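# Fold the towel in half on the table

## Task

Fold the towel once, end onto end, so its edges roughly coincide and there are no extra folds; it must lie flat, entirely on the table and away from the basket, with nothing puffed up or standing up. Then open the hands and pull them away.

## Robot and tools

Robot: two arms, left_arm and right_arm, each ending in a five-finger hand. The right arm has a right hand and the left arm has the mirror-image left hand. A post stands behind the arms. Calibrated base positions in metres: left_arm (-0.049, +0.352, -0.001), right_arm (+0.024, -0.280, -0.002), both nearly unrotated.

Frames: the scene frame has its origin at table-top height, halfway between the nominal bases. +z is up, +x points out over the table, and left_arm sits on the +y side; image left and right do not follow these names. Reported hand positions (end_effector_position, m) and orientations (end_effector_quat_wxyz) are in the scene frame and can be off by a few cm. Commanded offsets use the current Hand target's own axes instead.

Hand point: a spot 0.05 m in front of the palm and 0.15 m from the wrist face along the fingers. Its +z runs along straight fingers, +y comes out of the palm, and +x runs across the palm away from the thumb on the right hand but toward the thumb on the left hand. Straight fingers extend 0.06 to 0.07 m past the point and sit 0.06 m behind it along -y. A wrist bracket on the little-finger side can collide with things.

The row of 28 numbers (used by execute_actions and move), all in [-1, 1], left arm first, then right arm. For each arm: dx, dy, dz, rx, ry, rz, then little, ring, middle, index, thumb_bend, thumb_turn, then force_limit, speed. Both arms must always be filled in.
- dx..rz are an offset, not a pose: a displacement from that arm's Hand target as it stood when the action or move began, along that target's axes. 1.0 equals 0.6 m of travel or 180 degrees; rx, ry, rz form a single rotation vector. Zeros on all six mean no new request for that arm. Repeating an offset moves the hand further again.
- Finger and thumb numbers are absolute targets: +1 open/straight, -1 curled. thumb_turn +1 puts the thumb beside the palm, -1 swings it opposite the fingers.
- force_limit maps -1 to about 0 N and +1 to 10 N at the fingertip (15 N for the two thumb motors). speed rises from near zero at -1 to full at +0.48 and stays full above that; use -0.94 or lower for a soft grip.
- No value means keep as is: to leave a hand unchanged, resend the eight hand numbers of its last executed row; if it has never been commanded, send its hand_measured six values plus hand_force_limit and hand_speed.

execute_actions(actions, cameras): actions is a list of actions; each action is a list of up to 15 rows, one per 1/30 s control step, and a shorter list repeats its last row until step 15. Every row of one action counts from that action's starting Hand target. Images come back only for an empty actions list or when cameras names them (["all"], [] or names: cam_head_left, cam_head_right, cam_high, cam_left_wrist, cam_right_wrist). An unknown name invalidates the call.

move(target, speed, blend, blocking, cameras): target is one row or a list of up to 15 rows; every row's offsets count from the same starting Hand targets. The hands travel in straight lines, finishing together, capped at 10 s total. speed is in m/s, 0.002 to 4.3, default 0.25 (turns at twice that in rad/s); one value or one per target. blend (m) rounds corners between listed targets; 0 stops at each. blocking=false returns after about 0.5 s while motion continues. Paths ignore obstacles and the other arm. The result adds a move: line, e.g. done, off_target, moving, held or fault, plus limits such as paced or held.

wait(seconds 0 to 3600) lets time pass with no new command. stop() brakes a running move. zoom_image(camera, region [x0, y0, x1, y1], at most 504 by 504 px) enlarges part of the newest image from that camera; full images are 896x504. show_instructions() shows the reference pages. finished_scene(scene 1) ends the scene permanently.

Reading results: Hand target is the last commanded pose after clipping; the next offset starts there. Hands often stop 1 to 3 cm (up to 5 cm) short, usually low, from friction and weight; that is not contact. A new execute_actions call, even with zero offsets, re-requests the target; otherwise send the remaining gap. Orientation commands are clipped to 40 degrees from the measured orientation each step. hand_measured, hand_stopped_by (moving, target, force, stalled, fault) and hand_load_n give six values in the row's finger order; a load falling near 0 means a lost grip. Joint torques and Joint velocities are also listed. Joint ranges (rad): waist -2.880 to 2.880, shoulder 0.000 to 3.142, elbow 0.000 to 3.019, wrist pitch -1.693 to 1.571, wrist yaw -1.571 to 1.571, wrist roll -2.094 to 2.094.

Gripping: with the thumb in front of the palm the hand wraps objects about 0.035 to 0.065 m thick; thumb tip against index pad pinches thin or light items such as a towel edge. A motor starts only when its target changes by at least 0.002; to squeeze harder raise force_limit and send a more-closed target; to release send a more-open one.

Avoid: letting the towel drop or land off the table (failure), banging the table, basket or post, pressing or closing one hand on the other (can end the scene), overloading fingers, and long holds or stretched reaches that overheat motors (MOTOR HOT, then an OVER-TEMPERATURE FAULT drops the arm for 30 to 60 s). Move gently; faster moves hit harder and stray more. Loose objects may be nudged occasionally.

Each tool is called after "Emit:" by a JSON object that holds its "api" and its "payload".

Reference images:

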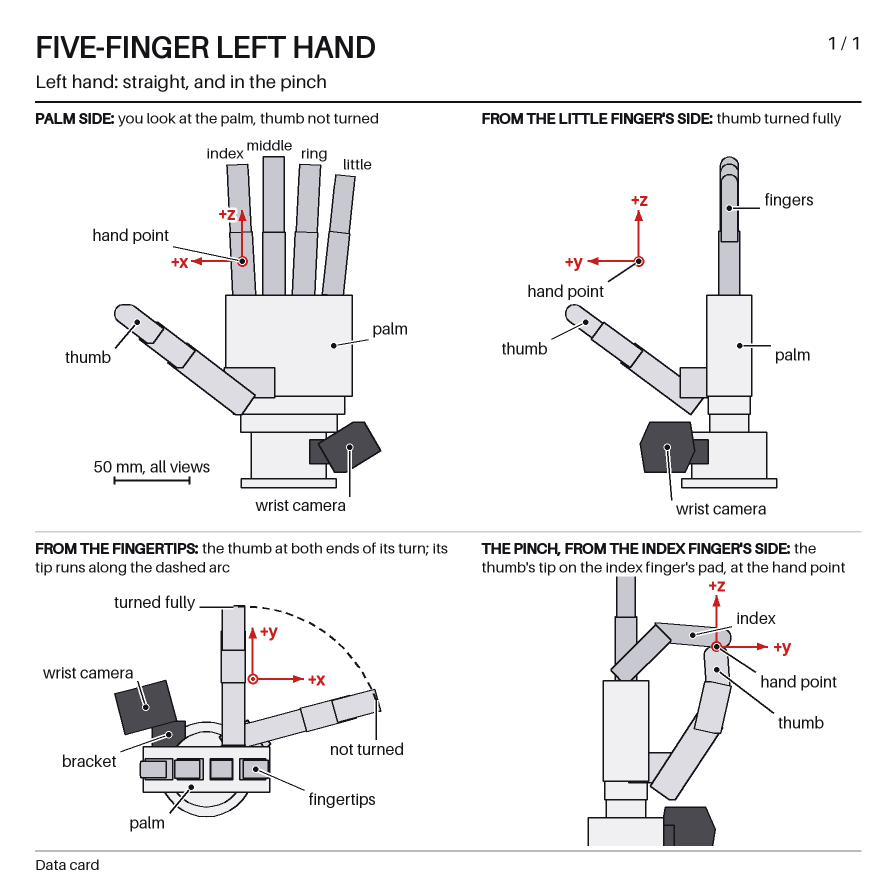

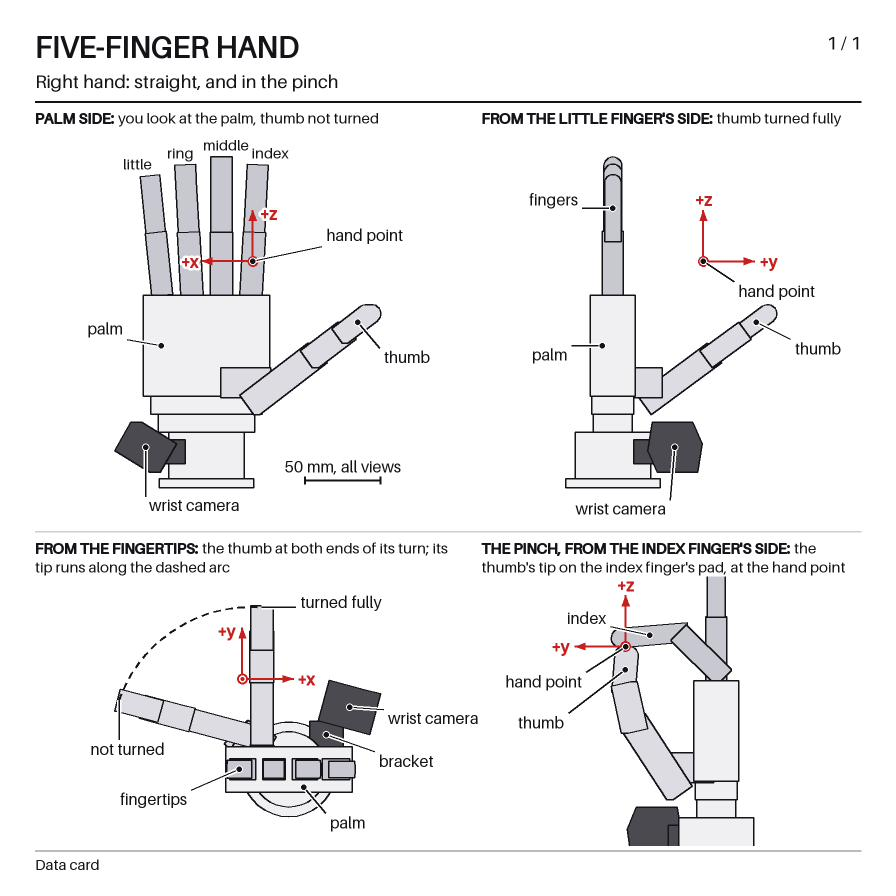

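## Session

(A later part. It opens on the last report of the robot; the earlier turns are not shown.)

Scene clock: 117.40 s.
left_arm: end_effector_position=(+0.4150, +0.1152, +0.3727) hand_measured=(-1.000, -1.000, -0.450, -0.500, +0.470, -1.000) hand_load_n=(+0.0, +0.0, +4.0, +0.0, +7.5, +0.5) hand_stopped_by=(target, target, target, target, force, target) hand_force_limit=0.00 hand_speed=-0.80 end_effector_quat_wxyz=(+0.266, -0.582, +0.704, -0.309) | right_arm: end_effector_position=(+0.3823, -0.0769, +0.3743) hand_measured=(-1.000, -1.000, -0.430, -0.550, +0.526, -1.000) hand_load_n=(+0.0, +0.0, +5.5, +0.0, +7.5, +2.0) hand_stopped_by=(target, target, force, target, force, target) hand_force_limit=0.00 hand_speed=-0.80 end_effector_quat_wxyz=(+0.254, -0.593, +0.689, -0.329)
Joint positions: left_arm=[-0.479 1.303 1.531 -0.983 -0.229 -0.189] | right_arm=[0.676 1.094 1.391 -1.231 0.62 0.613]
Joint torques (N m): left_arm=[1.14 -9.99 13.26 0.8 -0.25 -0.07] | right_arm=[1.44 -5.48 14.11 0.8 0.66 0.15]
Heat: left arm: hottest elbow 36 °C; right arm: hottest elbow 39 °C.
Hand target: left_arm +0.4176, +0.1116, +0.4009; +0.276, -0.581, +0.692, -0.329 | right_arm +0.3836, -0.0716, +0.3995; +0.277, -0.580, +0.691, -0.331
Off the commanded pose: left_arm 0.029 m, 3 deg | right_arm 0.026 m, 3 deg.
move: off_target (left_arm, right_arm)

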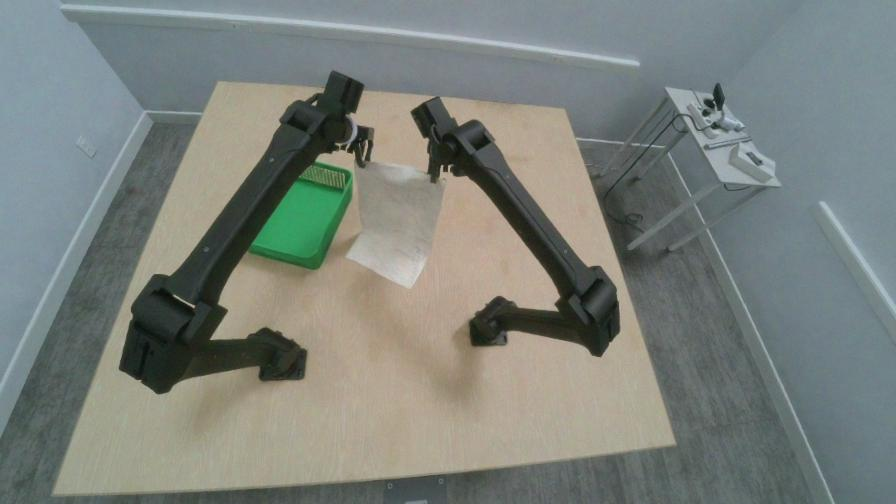

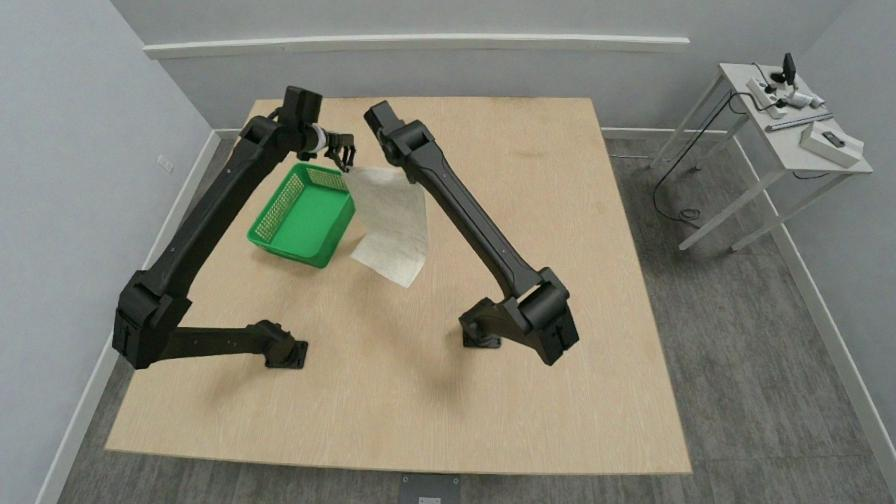

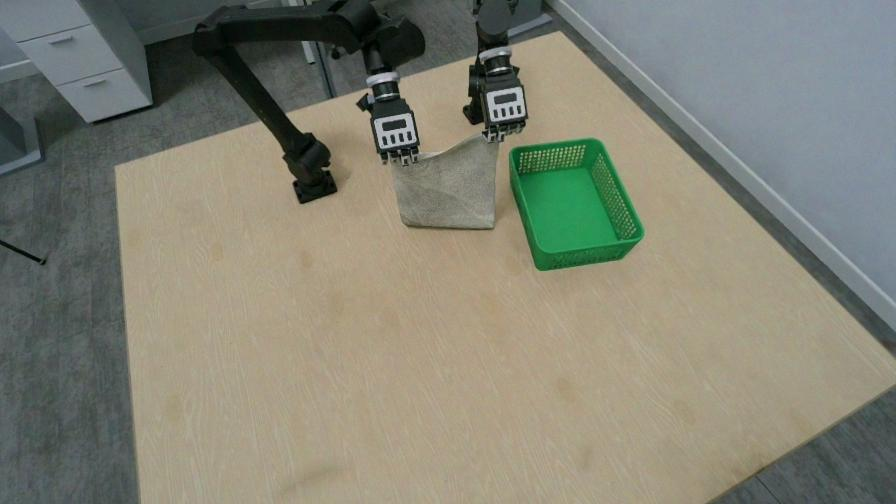

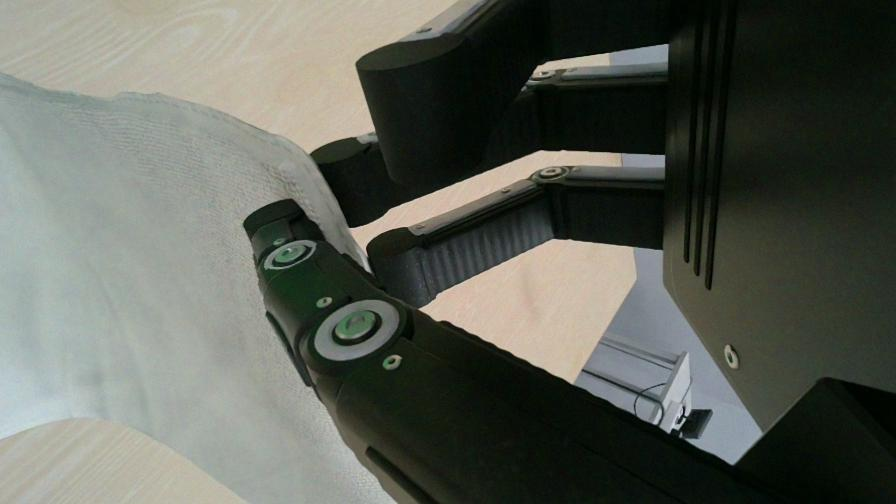

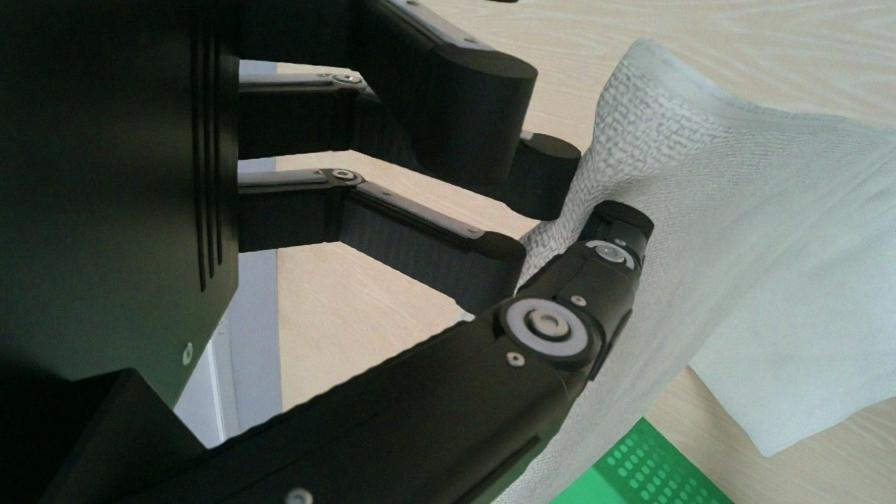

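Emit:
{"api": "zoom_image", "payload": {"camera": "cam_head_left", "region": [320, 130, 480, 310]}}

Emit:
{"api": "zoom_image", "payload": {"camera": "cam_head_right", "region": [320, 130, 480, 310]}}

Emit:
{"api": "zoom_image", "payload": {"camera": "cam_high", "region": [350, 90, 560, 260]}}

Scaled by 2.800 from the camera's image (finer frame: 1280x720).

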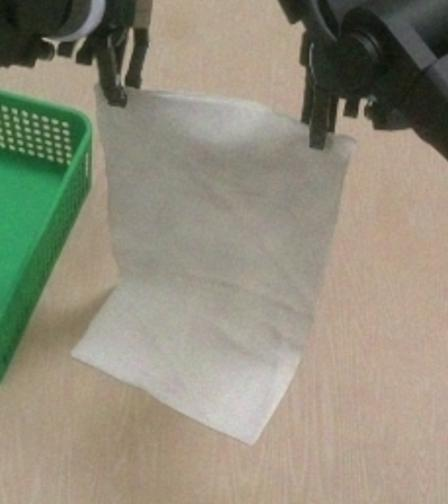

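Scaled by 2.800 from the camera's image (finer frame: 1280x720).

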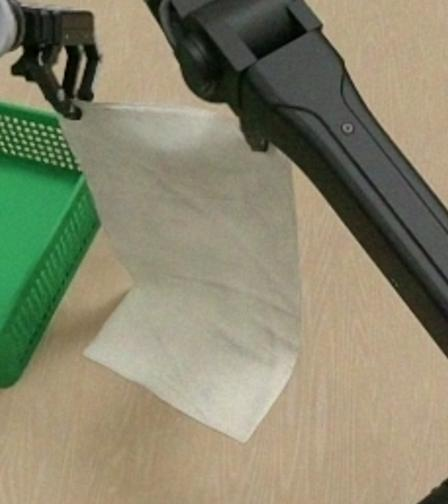

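Scaled by 2.400 from the camera's image (finer frame: 1280x720).

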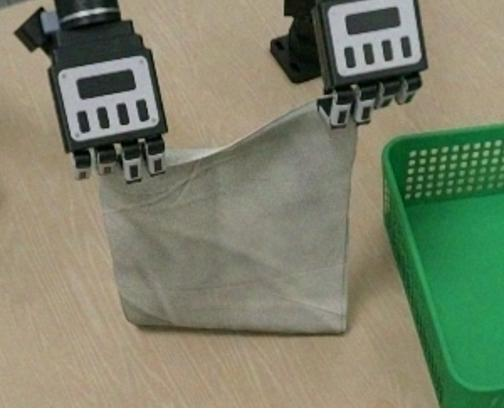

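Emit:
{"api": "move", "payload": {"target": [[0,-0.1101,-0.0891,0,0,0,-1,-1,-0.45,-0.5,0.1,-1,0,-0.8,0,-0.1101,-0.0891,0,0,0,-1,-1,-0.45,-0.55,0.1,-1,0,-0.8],[0.1072,-0.09,-0.114,0,0,0,-1,-1,-0.45,-0.5,0.1,-1,0,-0.8,0.1072,-0.09,-0.114,0,0,0,-1,-1,-0.45,-0.55,0.1,-1,0,-0.8]], "cameras": ["all"], "speed": 0.1}}

Emit:
{"api": "zoom_image", "payload": {"camera": "cam_head_left", "region": [320, 130, 480, 310]}}

Emit:
{"api": "zoom_image", "payload": {"camera": "cam_high", "region": [350, 90, 560, 260]}}

Scene clock: 123.93 s.
left_arm: end_effector_position=(+0.3832, +0.0537, +0.4656) hand_measured=(-1.000, -1.000, -0.450, -0.500, +0.470, -1.000) hand_load_n=(+0.0, +0.0, +4.0, +0.0, +7.0, +0.0) hand_stopped_by=(target, target, target, target, force, target) hand_force_limit=0.00 hand_speed=-0.80 end_effector_quat_wxyz=(+0.271, -0.575, +0.706, -0.312) | right_arm: end_effector_position=(+0.3508, -0.1269, +0.4912) hand_measured=(-1.000, -1.000, -0.430, -0.550, +0.526, -1.000) hand_load_n=(+0.0, +0.0, +5.5, +0.0, +7.0, +1.5) hand_stopped_by=(target, target, force, target, force, target) hand_force_limit=0.00 hand_speed=-0.80 end_effector_quat_wxyz=(+0.287, -0.575, +0.693, -0.327)
Joint positions: left_arm=[-0.648 1.405 1.888 -1.26 -0.35 -0.294] | right_arm=[0.594 1.045 1.67 -1.452 0.563 0.554]
Joint torques (N m): left_arm=[1.67 -9.11 12.77 0.79 -0.32 -0.09] | right_arm=[-0.67 -3.43 7.65 1.5 0.12 -0.12]
Heat: left arm: hottest elbow 37 °C; right arm: hottest elbow 39 °C.
Hand target: left_arm +0.3879, +0.0516, +0.4860; +0.276, -0.581, +0.692, -0.329 | right_arm +0.3534, -0.1314, +0.4844; +0.277, -0.580, +0.691, -0.331
Off the commanded pose: left_arm 0.021 m, 3 deg | right_arm 0.009 m, 1 deg.
move: off_target (left_arm)

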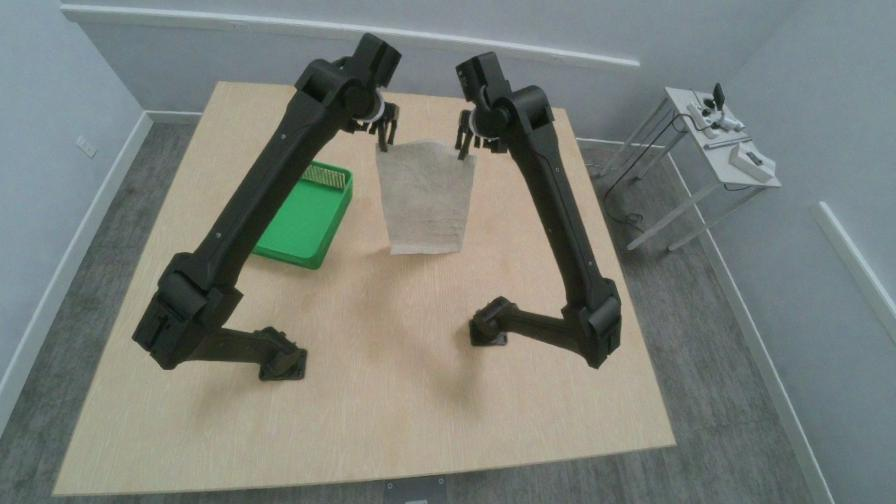

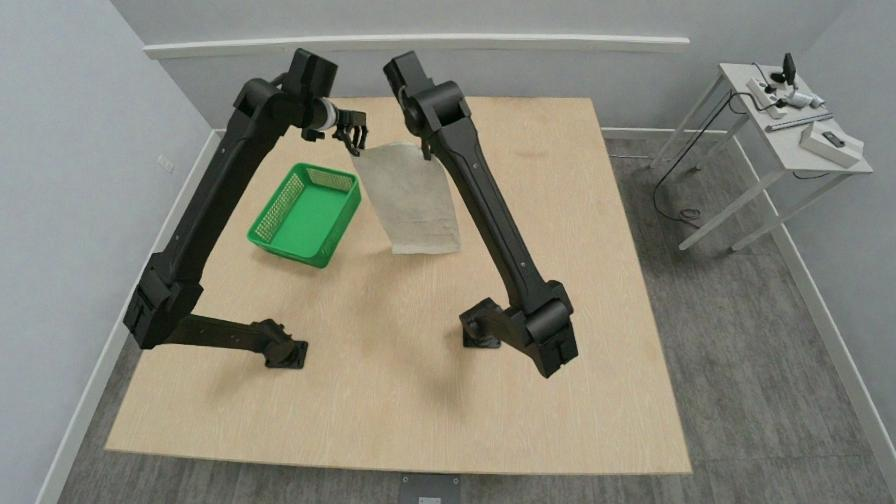

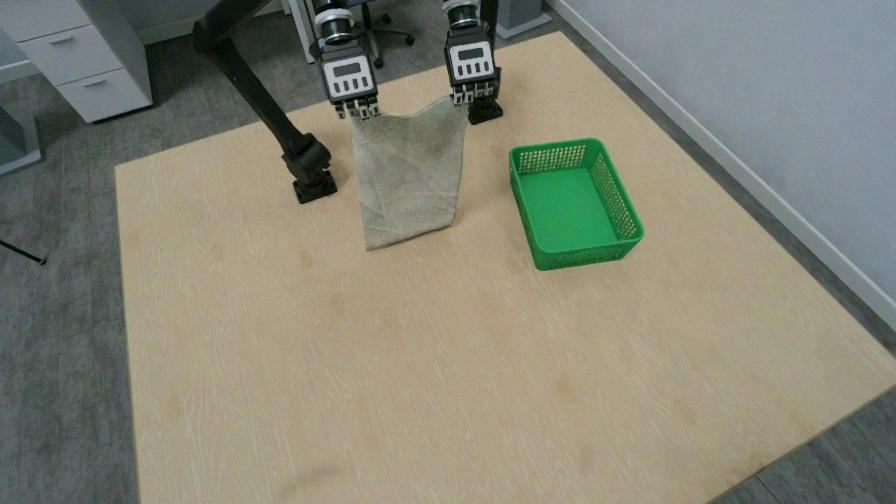

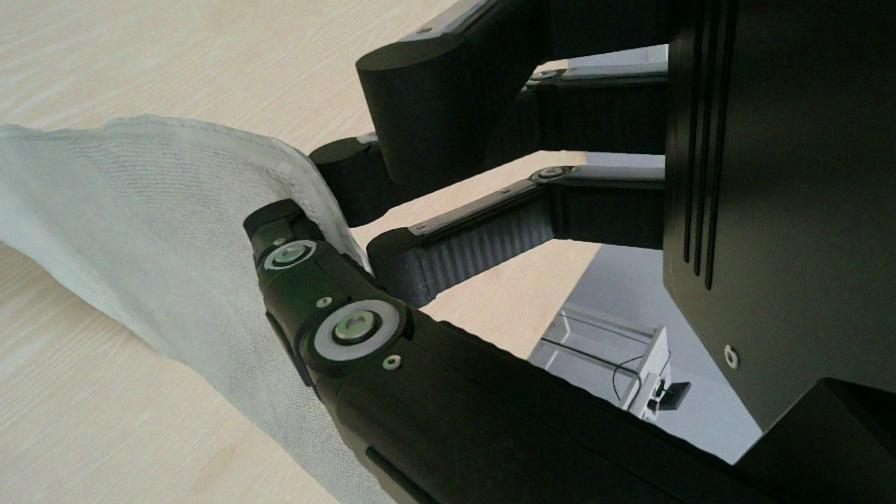

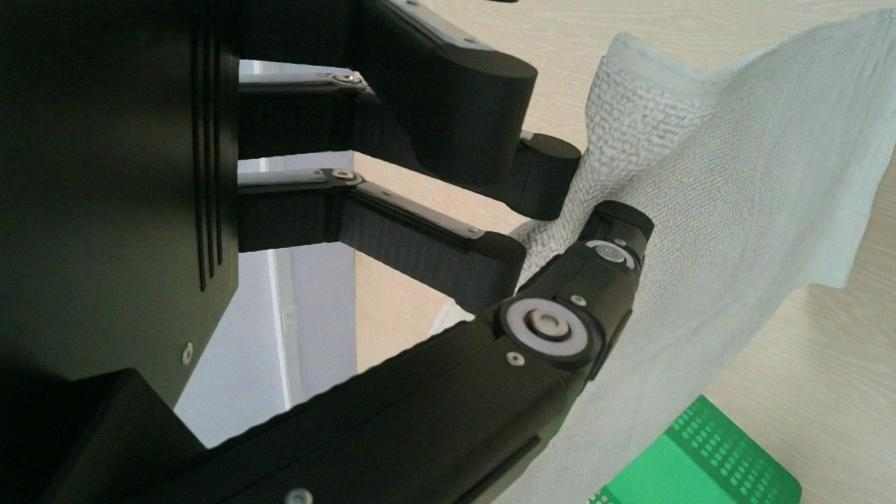

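Scaled by 2.800 from the camera's image (finer frame: 1280x720).

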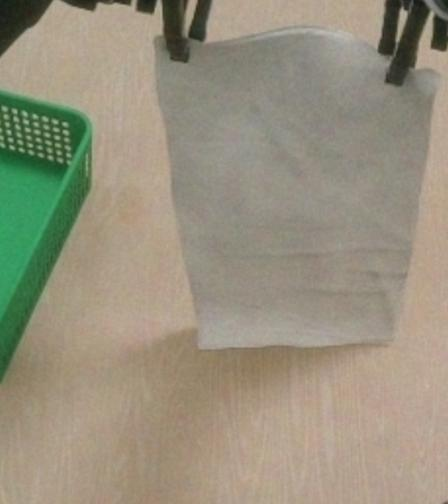

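Scaled by 2.400 from the camera's image (finer frame: 1280x720).

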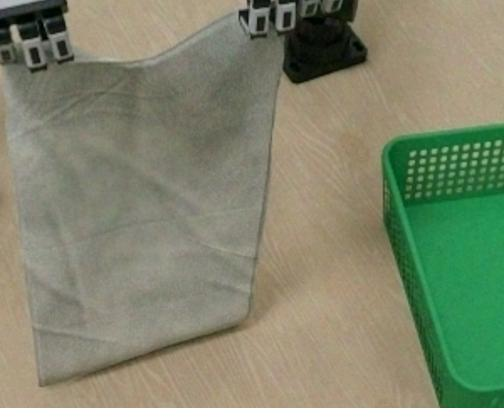

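Emit:
{"api": "move", "payload": {"target": [[0.0116,0.0413,-0.051,0,0,0,-1,-1,-0.45,-0.5,0.1,-1,0,-0.8,0.0116,0.0608,-0.0353,0,0,0,-1,-1,-0.45,-0.55,0.1,-1,0,-0.8],[0.0393,-0.0327,0.2415,0,0,0,-1,-1,-0.45,-0.5,0.1,-1,0,-0.8,0.0393,-0.0288,0.2447,0,0,0,-1,-1,-0.45,-0.55,0.1,-1,0,-0.8]], "cameras": ["cam_head_left","cam_head_right","cam_high"], "speed": 0.1}}

Emit:
{"api": "zoom_image", "payload": {"camera": "cam_head_left", "region": [340, 130, 500, 310]}}

Emit:
{"api": "zoom_image", "payload": {"camera": "cam_high", "region": [350, 90, 560, 260]}}

Scene clock: 132.80 s.
left_arm: end_effector_position=(+0.4921, +0.0092, +0.3798) hand_measured=(-1.000, -1.000, -0.450, -0.500, +0.470, -1.000) hand_load_n=(+0.0, +0.0, +4.0, +0.0, +7.5, +0.5) hand_stopped_by=(target, target, target, target, force, target) hand_force_limit=0.00 hand_speed=-0.80 end_effector_quat_wxyz=(+0.261, -0.589, +0.705, -0.298) | right_arm: end_effector_position=(+0.4636, -0.1716, +0.4114) hand_measured=(-1.000, -1.000, -0.430, -0.550, +0.526, -1.000) hand_load_n=(+0.0, +0.0, +5.5, +0.0, +7.0, +1.5) hand_stopped_by=(target, target, force, target, force, target) hand_force_limit=0.00 hand_speed=-0.80 end_effector_quat_wxyz=(+0.278, -0.580, +0.694, -0.324)
Joint positions: left_arm=[-0.589 1.653 1.944 -1.095 -0.308 -0.283] | right_arm=[0.292 1.137 1.487 -1.092 0.347 0.315]
Joint torques (N m): left_arm=[2.02 -14.39 13.44 2.14 -0.1 0.16] | right_arm=[-0.79 -5.25 9.03 2.84 0.01 -0.13]
Heat: left arm: hottest elbow 37 °C; right arm: hottest elbow 38 °C.
Hand target: left_arm +0.5066, +0.0067, +0.4095; +0.276, -0.581, +0.692, -0.329 | right_arm +0.4724, -0.1765, +0.4057; +0.277, -0.580, +0.691, -0.331
Off the commanded pose: left_arm 0.033 m, 4 deg | right_arm 0.012 m, 1 deg.
move: off_target (left_arm, right_arm)

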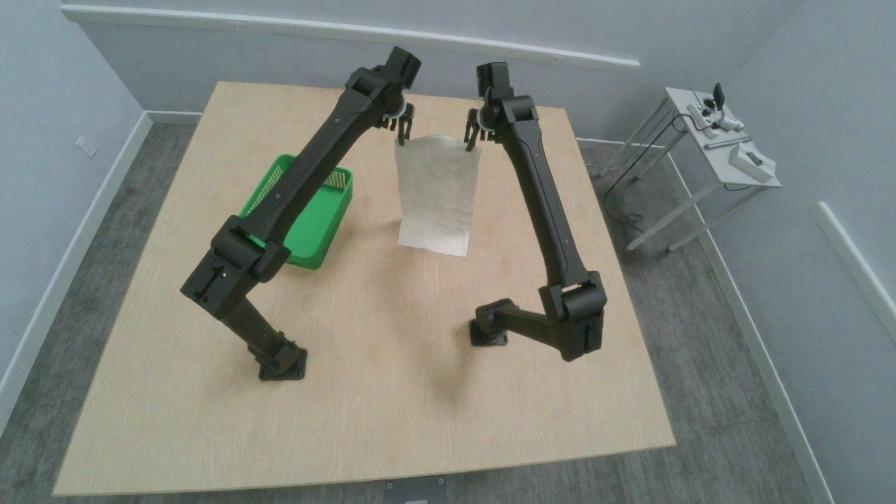

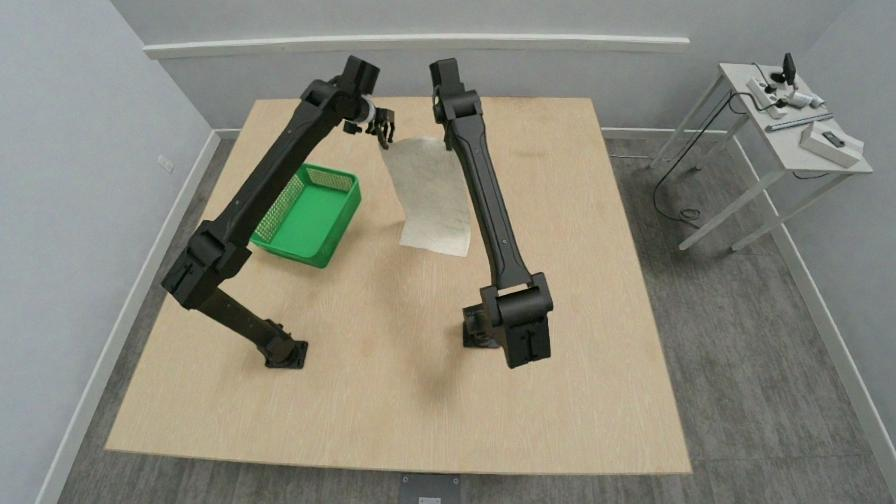

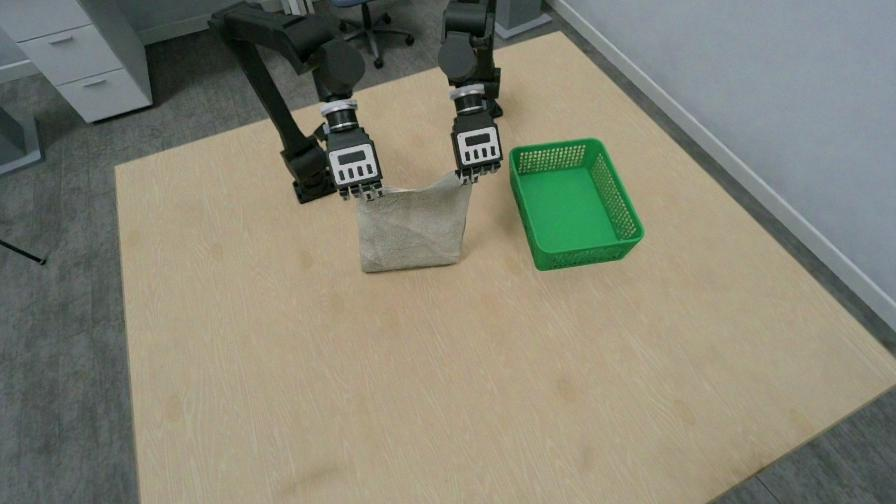

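Scaled by 2.800 from the camera's image (finer frame: 1280x720).

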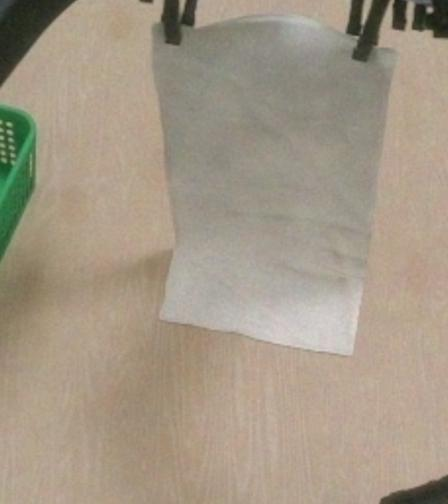

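Scaled by 2.400 from the camera's image (finer frame: 1280x720).

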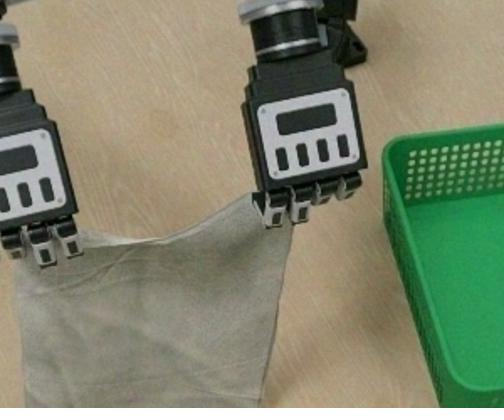

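Emit:
{"api": "move", "payload": {"target": [0.0645,0.0015,0.3542,0,0,0,-1,-1,-0.45,-0.5,0.1,-1,0,-0.8,0.0873,0.0272,0.3785,0,0,0,-1,-1,-0.45,-0.55,0.1,-1,0,-0.8], "cameras": ["cam_head_left","cam_head_right","cam_high"], "speed": 0.1}}

Emit:
{"api": "zoom_image", "payload": {"camera": "cam_head_left", "region": [360, 110, 540, 290]}}

Emit:
{"api": "zoom_image", "payload": {"camera": "cam_high", "region": [300, 130, 510, 330]}}

Scene clock: 140.03 s.
left_arm: end_effector_position=(+0.6442, -0.0583, +0.2464) hand_measured=(-1.000, -1.000, -0.450, -0.500, +0.470, -1.000) hand_load_n=(+0.0, +0.0, +4.0, +0.0, +7.5, +0.5) hand_stopped_by=(target, target, target, target, force, target) hand_force_limit=0.00 hand_speed=-0.80 end_effector_quat_wxyz=(+0.260, -0.589, +0.703, -0.302) | right_arm: end_effector_position=(+0.6208, -0.2476, +0.2593) hand_measured=(-1.000, -1.000, -0.430, -0.550, +0.526, -1.000) hand_load_n=(+0.0, +0.5, +5.5, +0.0, +7.0, +1.5) hand_stopped_by=(target, target, force, target, force, target) hand_force_limit=0.00 hand_speed=-0.80 end_effector_quat_wxyz=(+0.280, -0.579, +0.694, -0.324)
Joint positions: left_arm=[-0.547 2.098 2.24 -0.931 -0.276 -0.255] | right_arm=[0.043 1.451 1.356 -0.603 0.157 0.148]
Joint torques (N m): left_arm=[2.08 -20.95 13.79 2.02 -0.07 0.17] | right_arm=[-0.73 -9.52 9.81 2.96 -0.07 -0.13]
Heat: left arm: hottest elbow 38 °C; right arm: hottest elbow 37 °C.
Hand target: left_arm +0.6614, -0.0600, +0.2747; +0.276, -0.581, +0.692, -0.329 | right_arm +0.6271, -0.2574, +0.2505; +0.277, -0.580, +0.691, -0.331
Off the commanded pose: left_arm 0.033 m, 4 deg | right_arm 0.015 m, 1 deg.
move: off_target (left_arm, right_arm)

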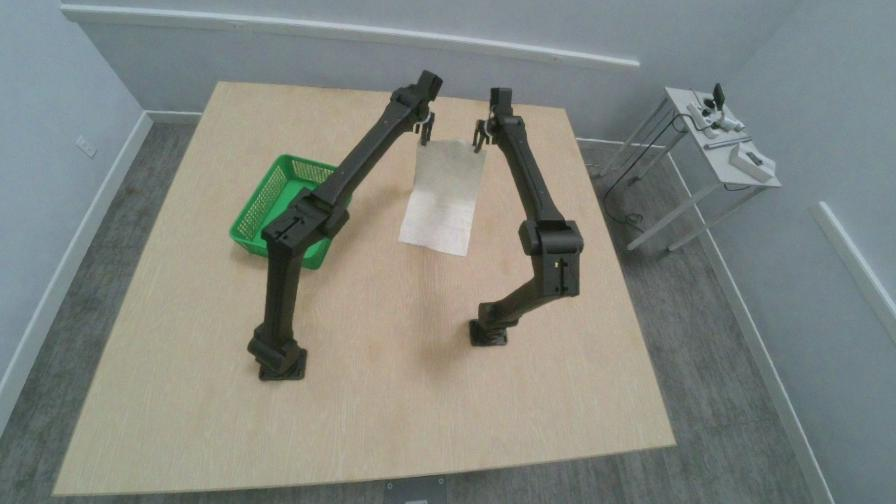

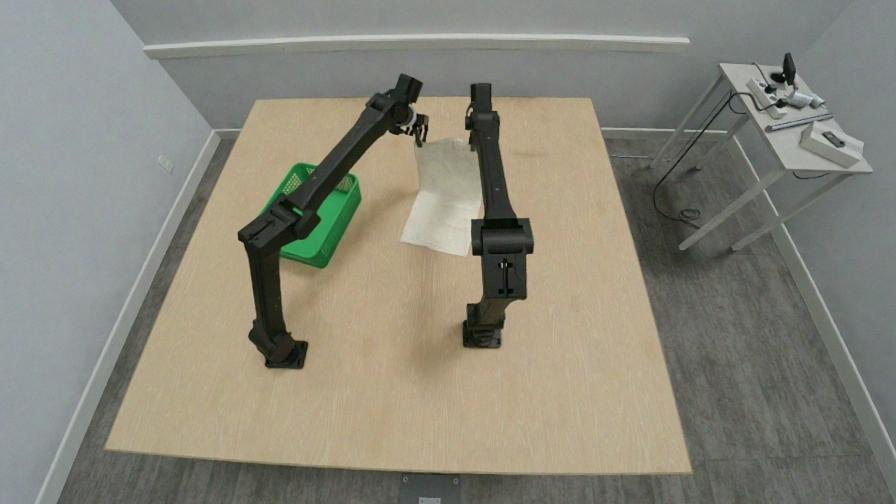

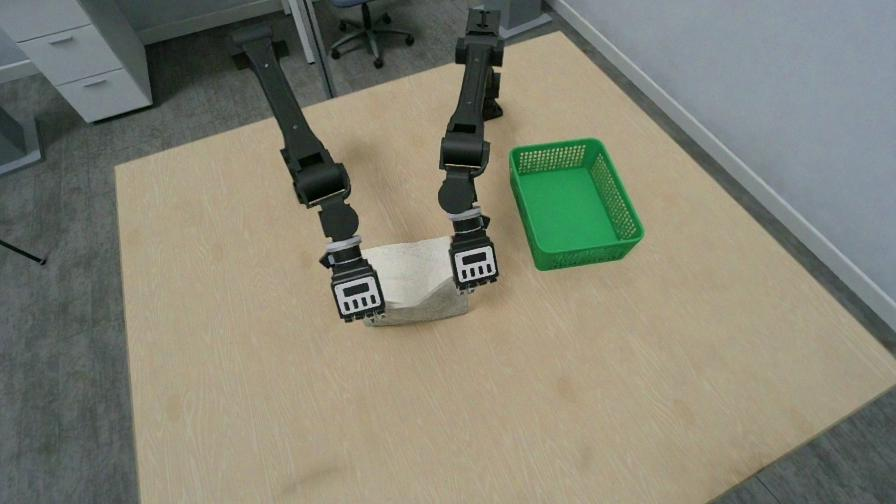

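Scaled by 2.800 from the camera's image (finer frame: 1280x720).

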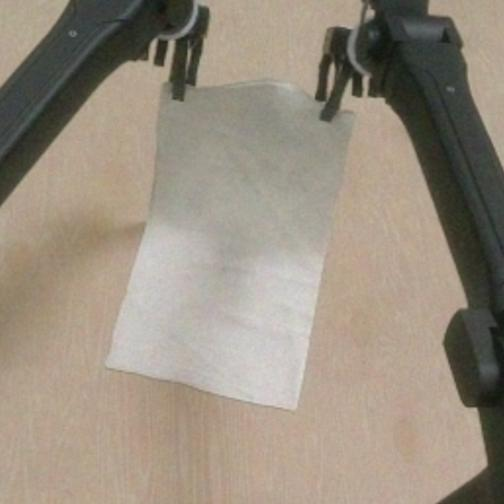

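Scaled by 2.400 from the camera's image (finer frame: 1280x720).

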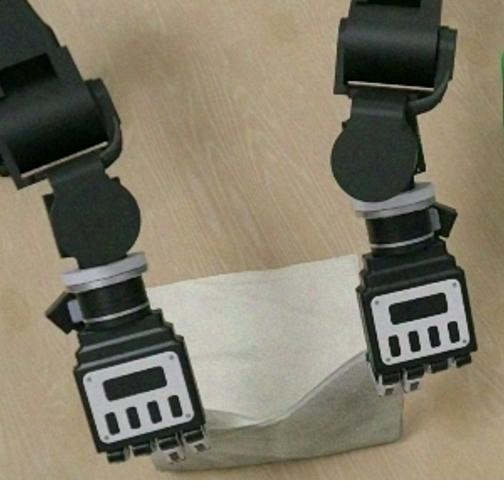

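Emit:
{"api": "move", "payload": {"target": [[-0.0165,0.1975,-0.1518,0,0,0,-1,-1,-0.45,-0.5,0.1,-1,0,-0.8,0.03,0.2165,-0.16,0,0,0,-1,-1,-0.45,-0.55,0.1,-1,0,-0.8],[-0.025,0.3643,-0.1883,0,0,0,-1,-1,-0.45,-0.5,0.1,-1,0,-0.8,0.0215,0.3835,-0.1967,0,0,0,-1,-1,-0.45,-0.55,0.1,-1,0,-0.8]], "cameras": ["all"], "speed": 0.1, "blend": 0.02}}

Emit:
{"api": "zoom_image", "payload": {"camera": "cam_head_left", "region": [360, 110, 540, 290]}}

Emit:
{"api": "zoom_image", "payload": {"camera": "cam_high", "region": [300, 130, 510, 330]}}

Scene clock: 154.20 s.
left_arm: end_effector_position=(+0.4309, -0.0140, +0.1586) hand_measured=(-1.000, -1.000, -0.450, -0.500, +0.470, -1.000) hand_load_n=(+0.0, +0.0, +4.0, +0.0, +7.0, +2.0) hand_stopped_by=(target, target, target, target, force, target) hand_force_limit=0.00 hand_speed=-0.80 end_effector_quat_wxyz=(+0.258, -0.579, +0.707, -0.314) | right_arm: end_effector_position=(+0.3928, -0.2244, +0.1498) hand_measured=(-1.000, -1.000, -0.430, -0.550, +0.526, -1.000) hand_load_n=(+0.0, +0.0, +5.0, +0.0, +7.0, +3.5) hand_stopped_by=(target, target, force, target, force, target) hand_force_limit=0.00 hand_speed=-0.80 end_effector_quat_wxyz=(+0.281, -0.582, +0.694, -0.318)
Joint positions: left_arm=[-0.689 1.555 1.228 -0.47 -0.358 -0.343] | right_arm=[0.162 0.874 0.627 -0.471 0.237 0.228]
Joint torques (N m): left_arm=[2.55 -15.15 9.11 1.85 -0.87 0.09] | right_arm=[0.73 -3.25 8.76 2.5 0.94 -0.02]
Heat: left arm: hottest elbow 40 °C; right arm: hottest elbow 37 °C.
Hand target: left_arm +0.4418, -0.0061, +0.1767; +0.276, -0.581, +0.692, -0.329 | right_arm +0.3921, -0.2289, +0.1455; +0.277, -0.580, +0.691, -0.331
Off the commanded pose: left_arm 0.023 m, 3 deg | right_arm 0.006 m, 2 deg.
move: off_target (left_arm)

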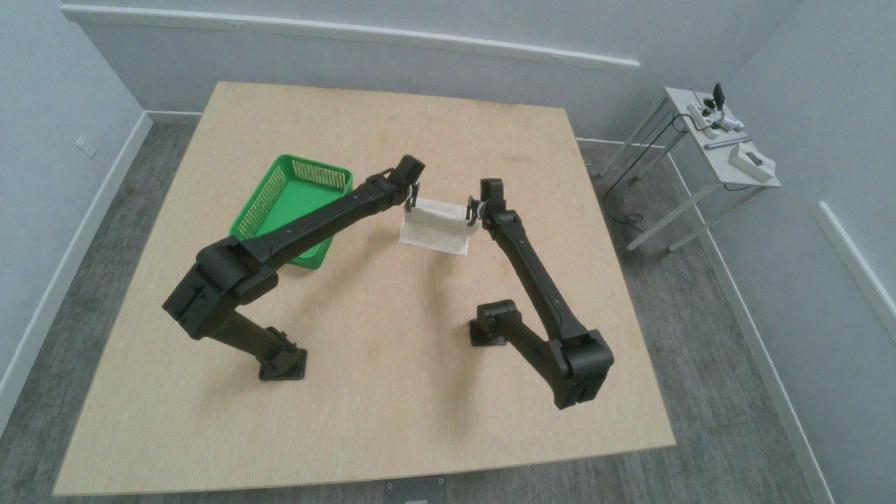

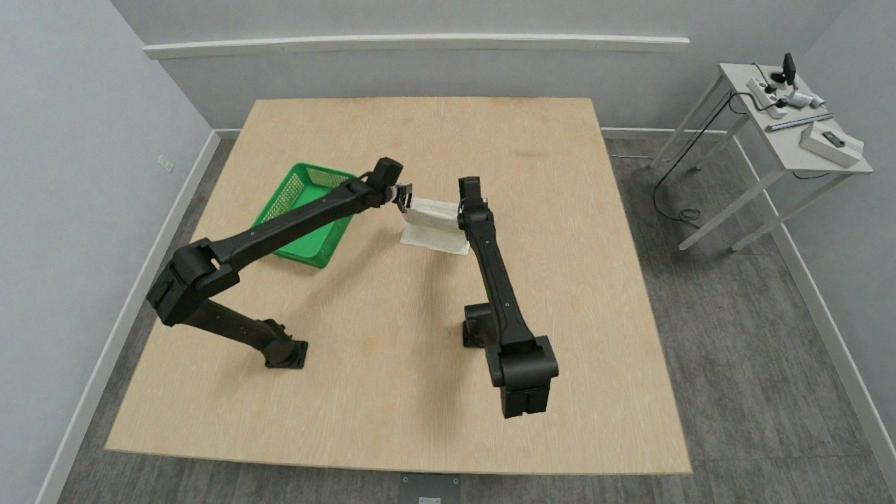

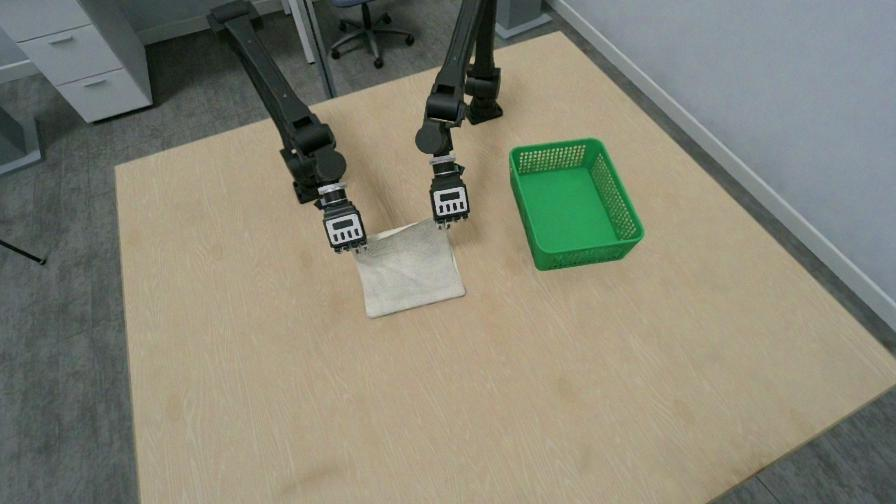

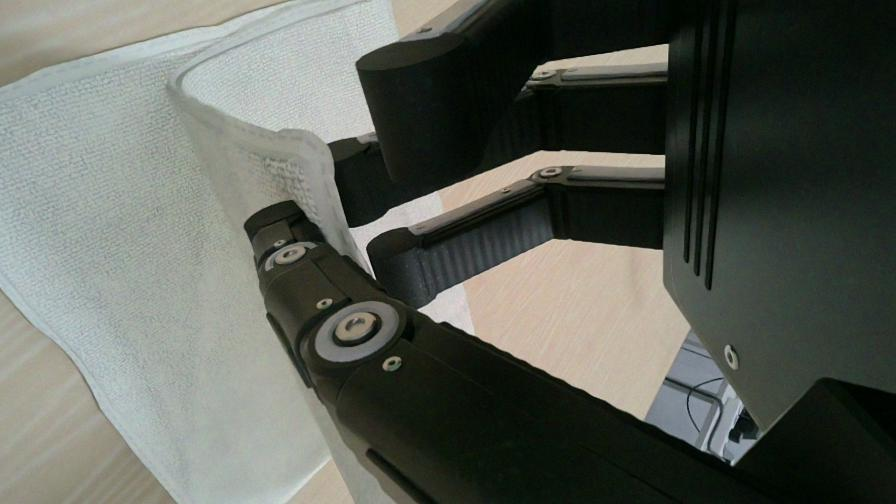

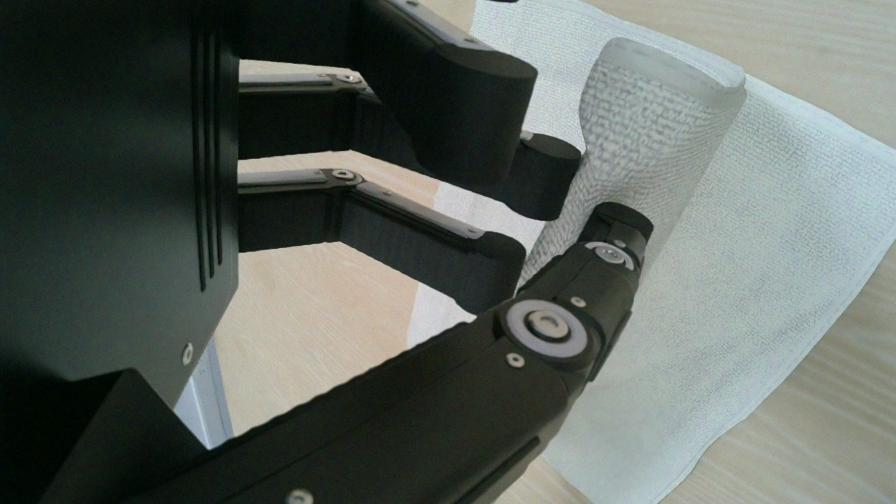

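Scaled by 2.800 from the camera's image (finer frame: 1280x720).

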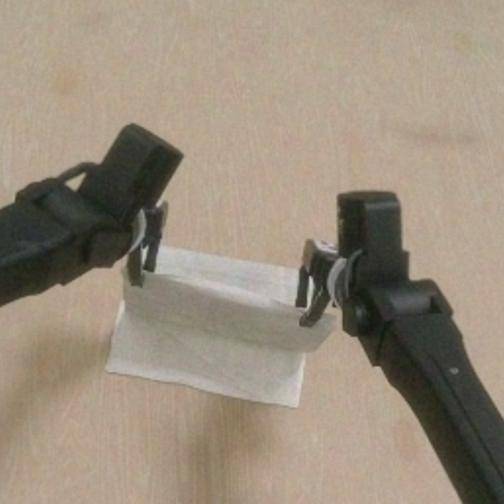

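Scaled by 2.400 from the camera's image (finer frame: 1280x720).

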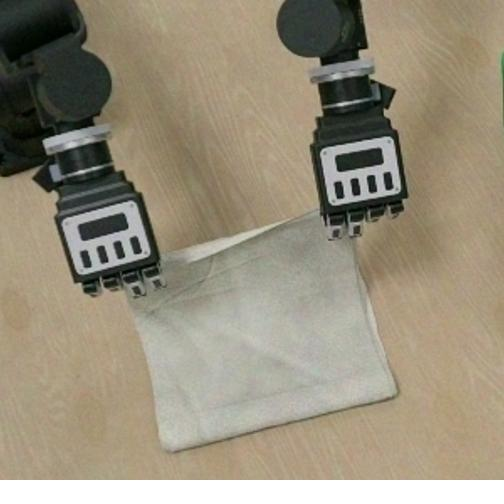

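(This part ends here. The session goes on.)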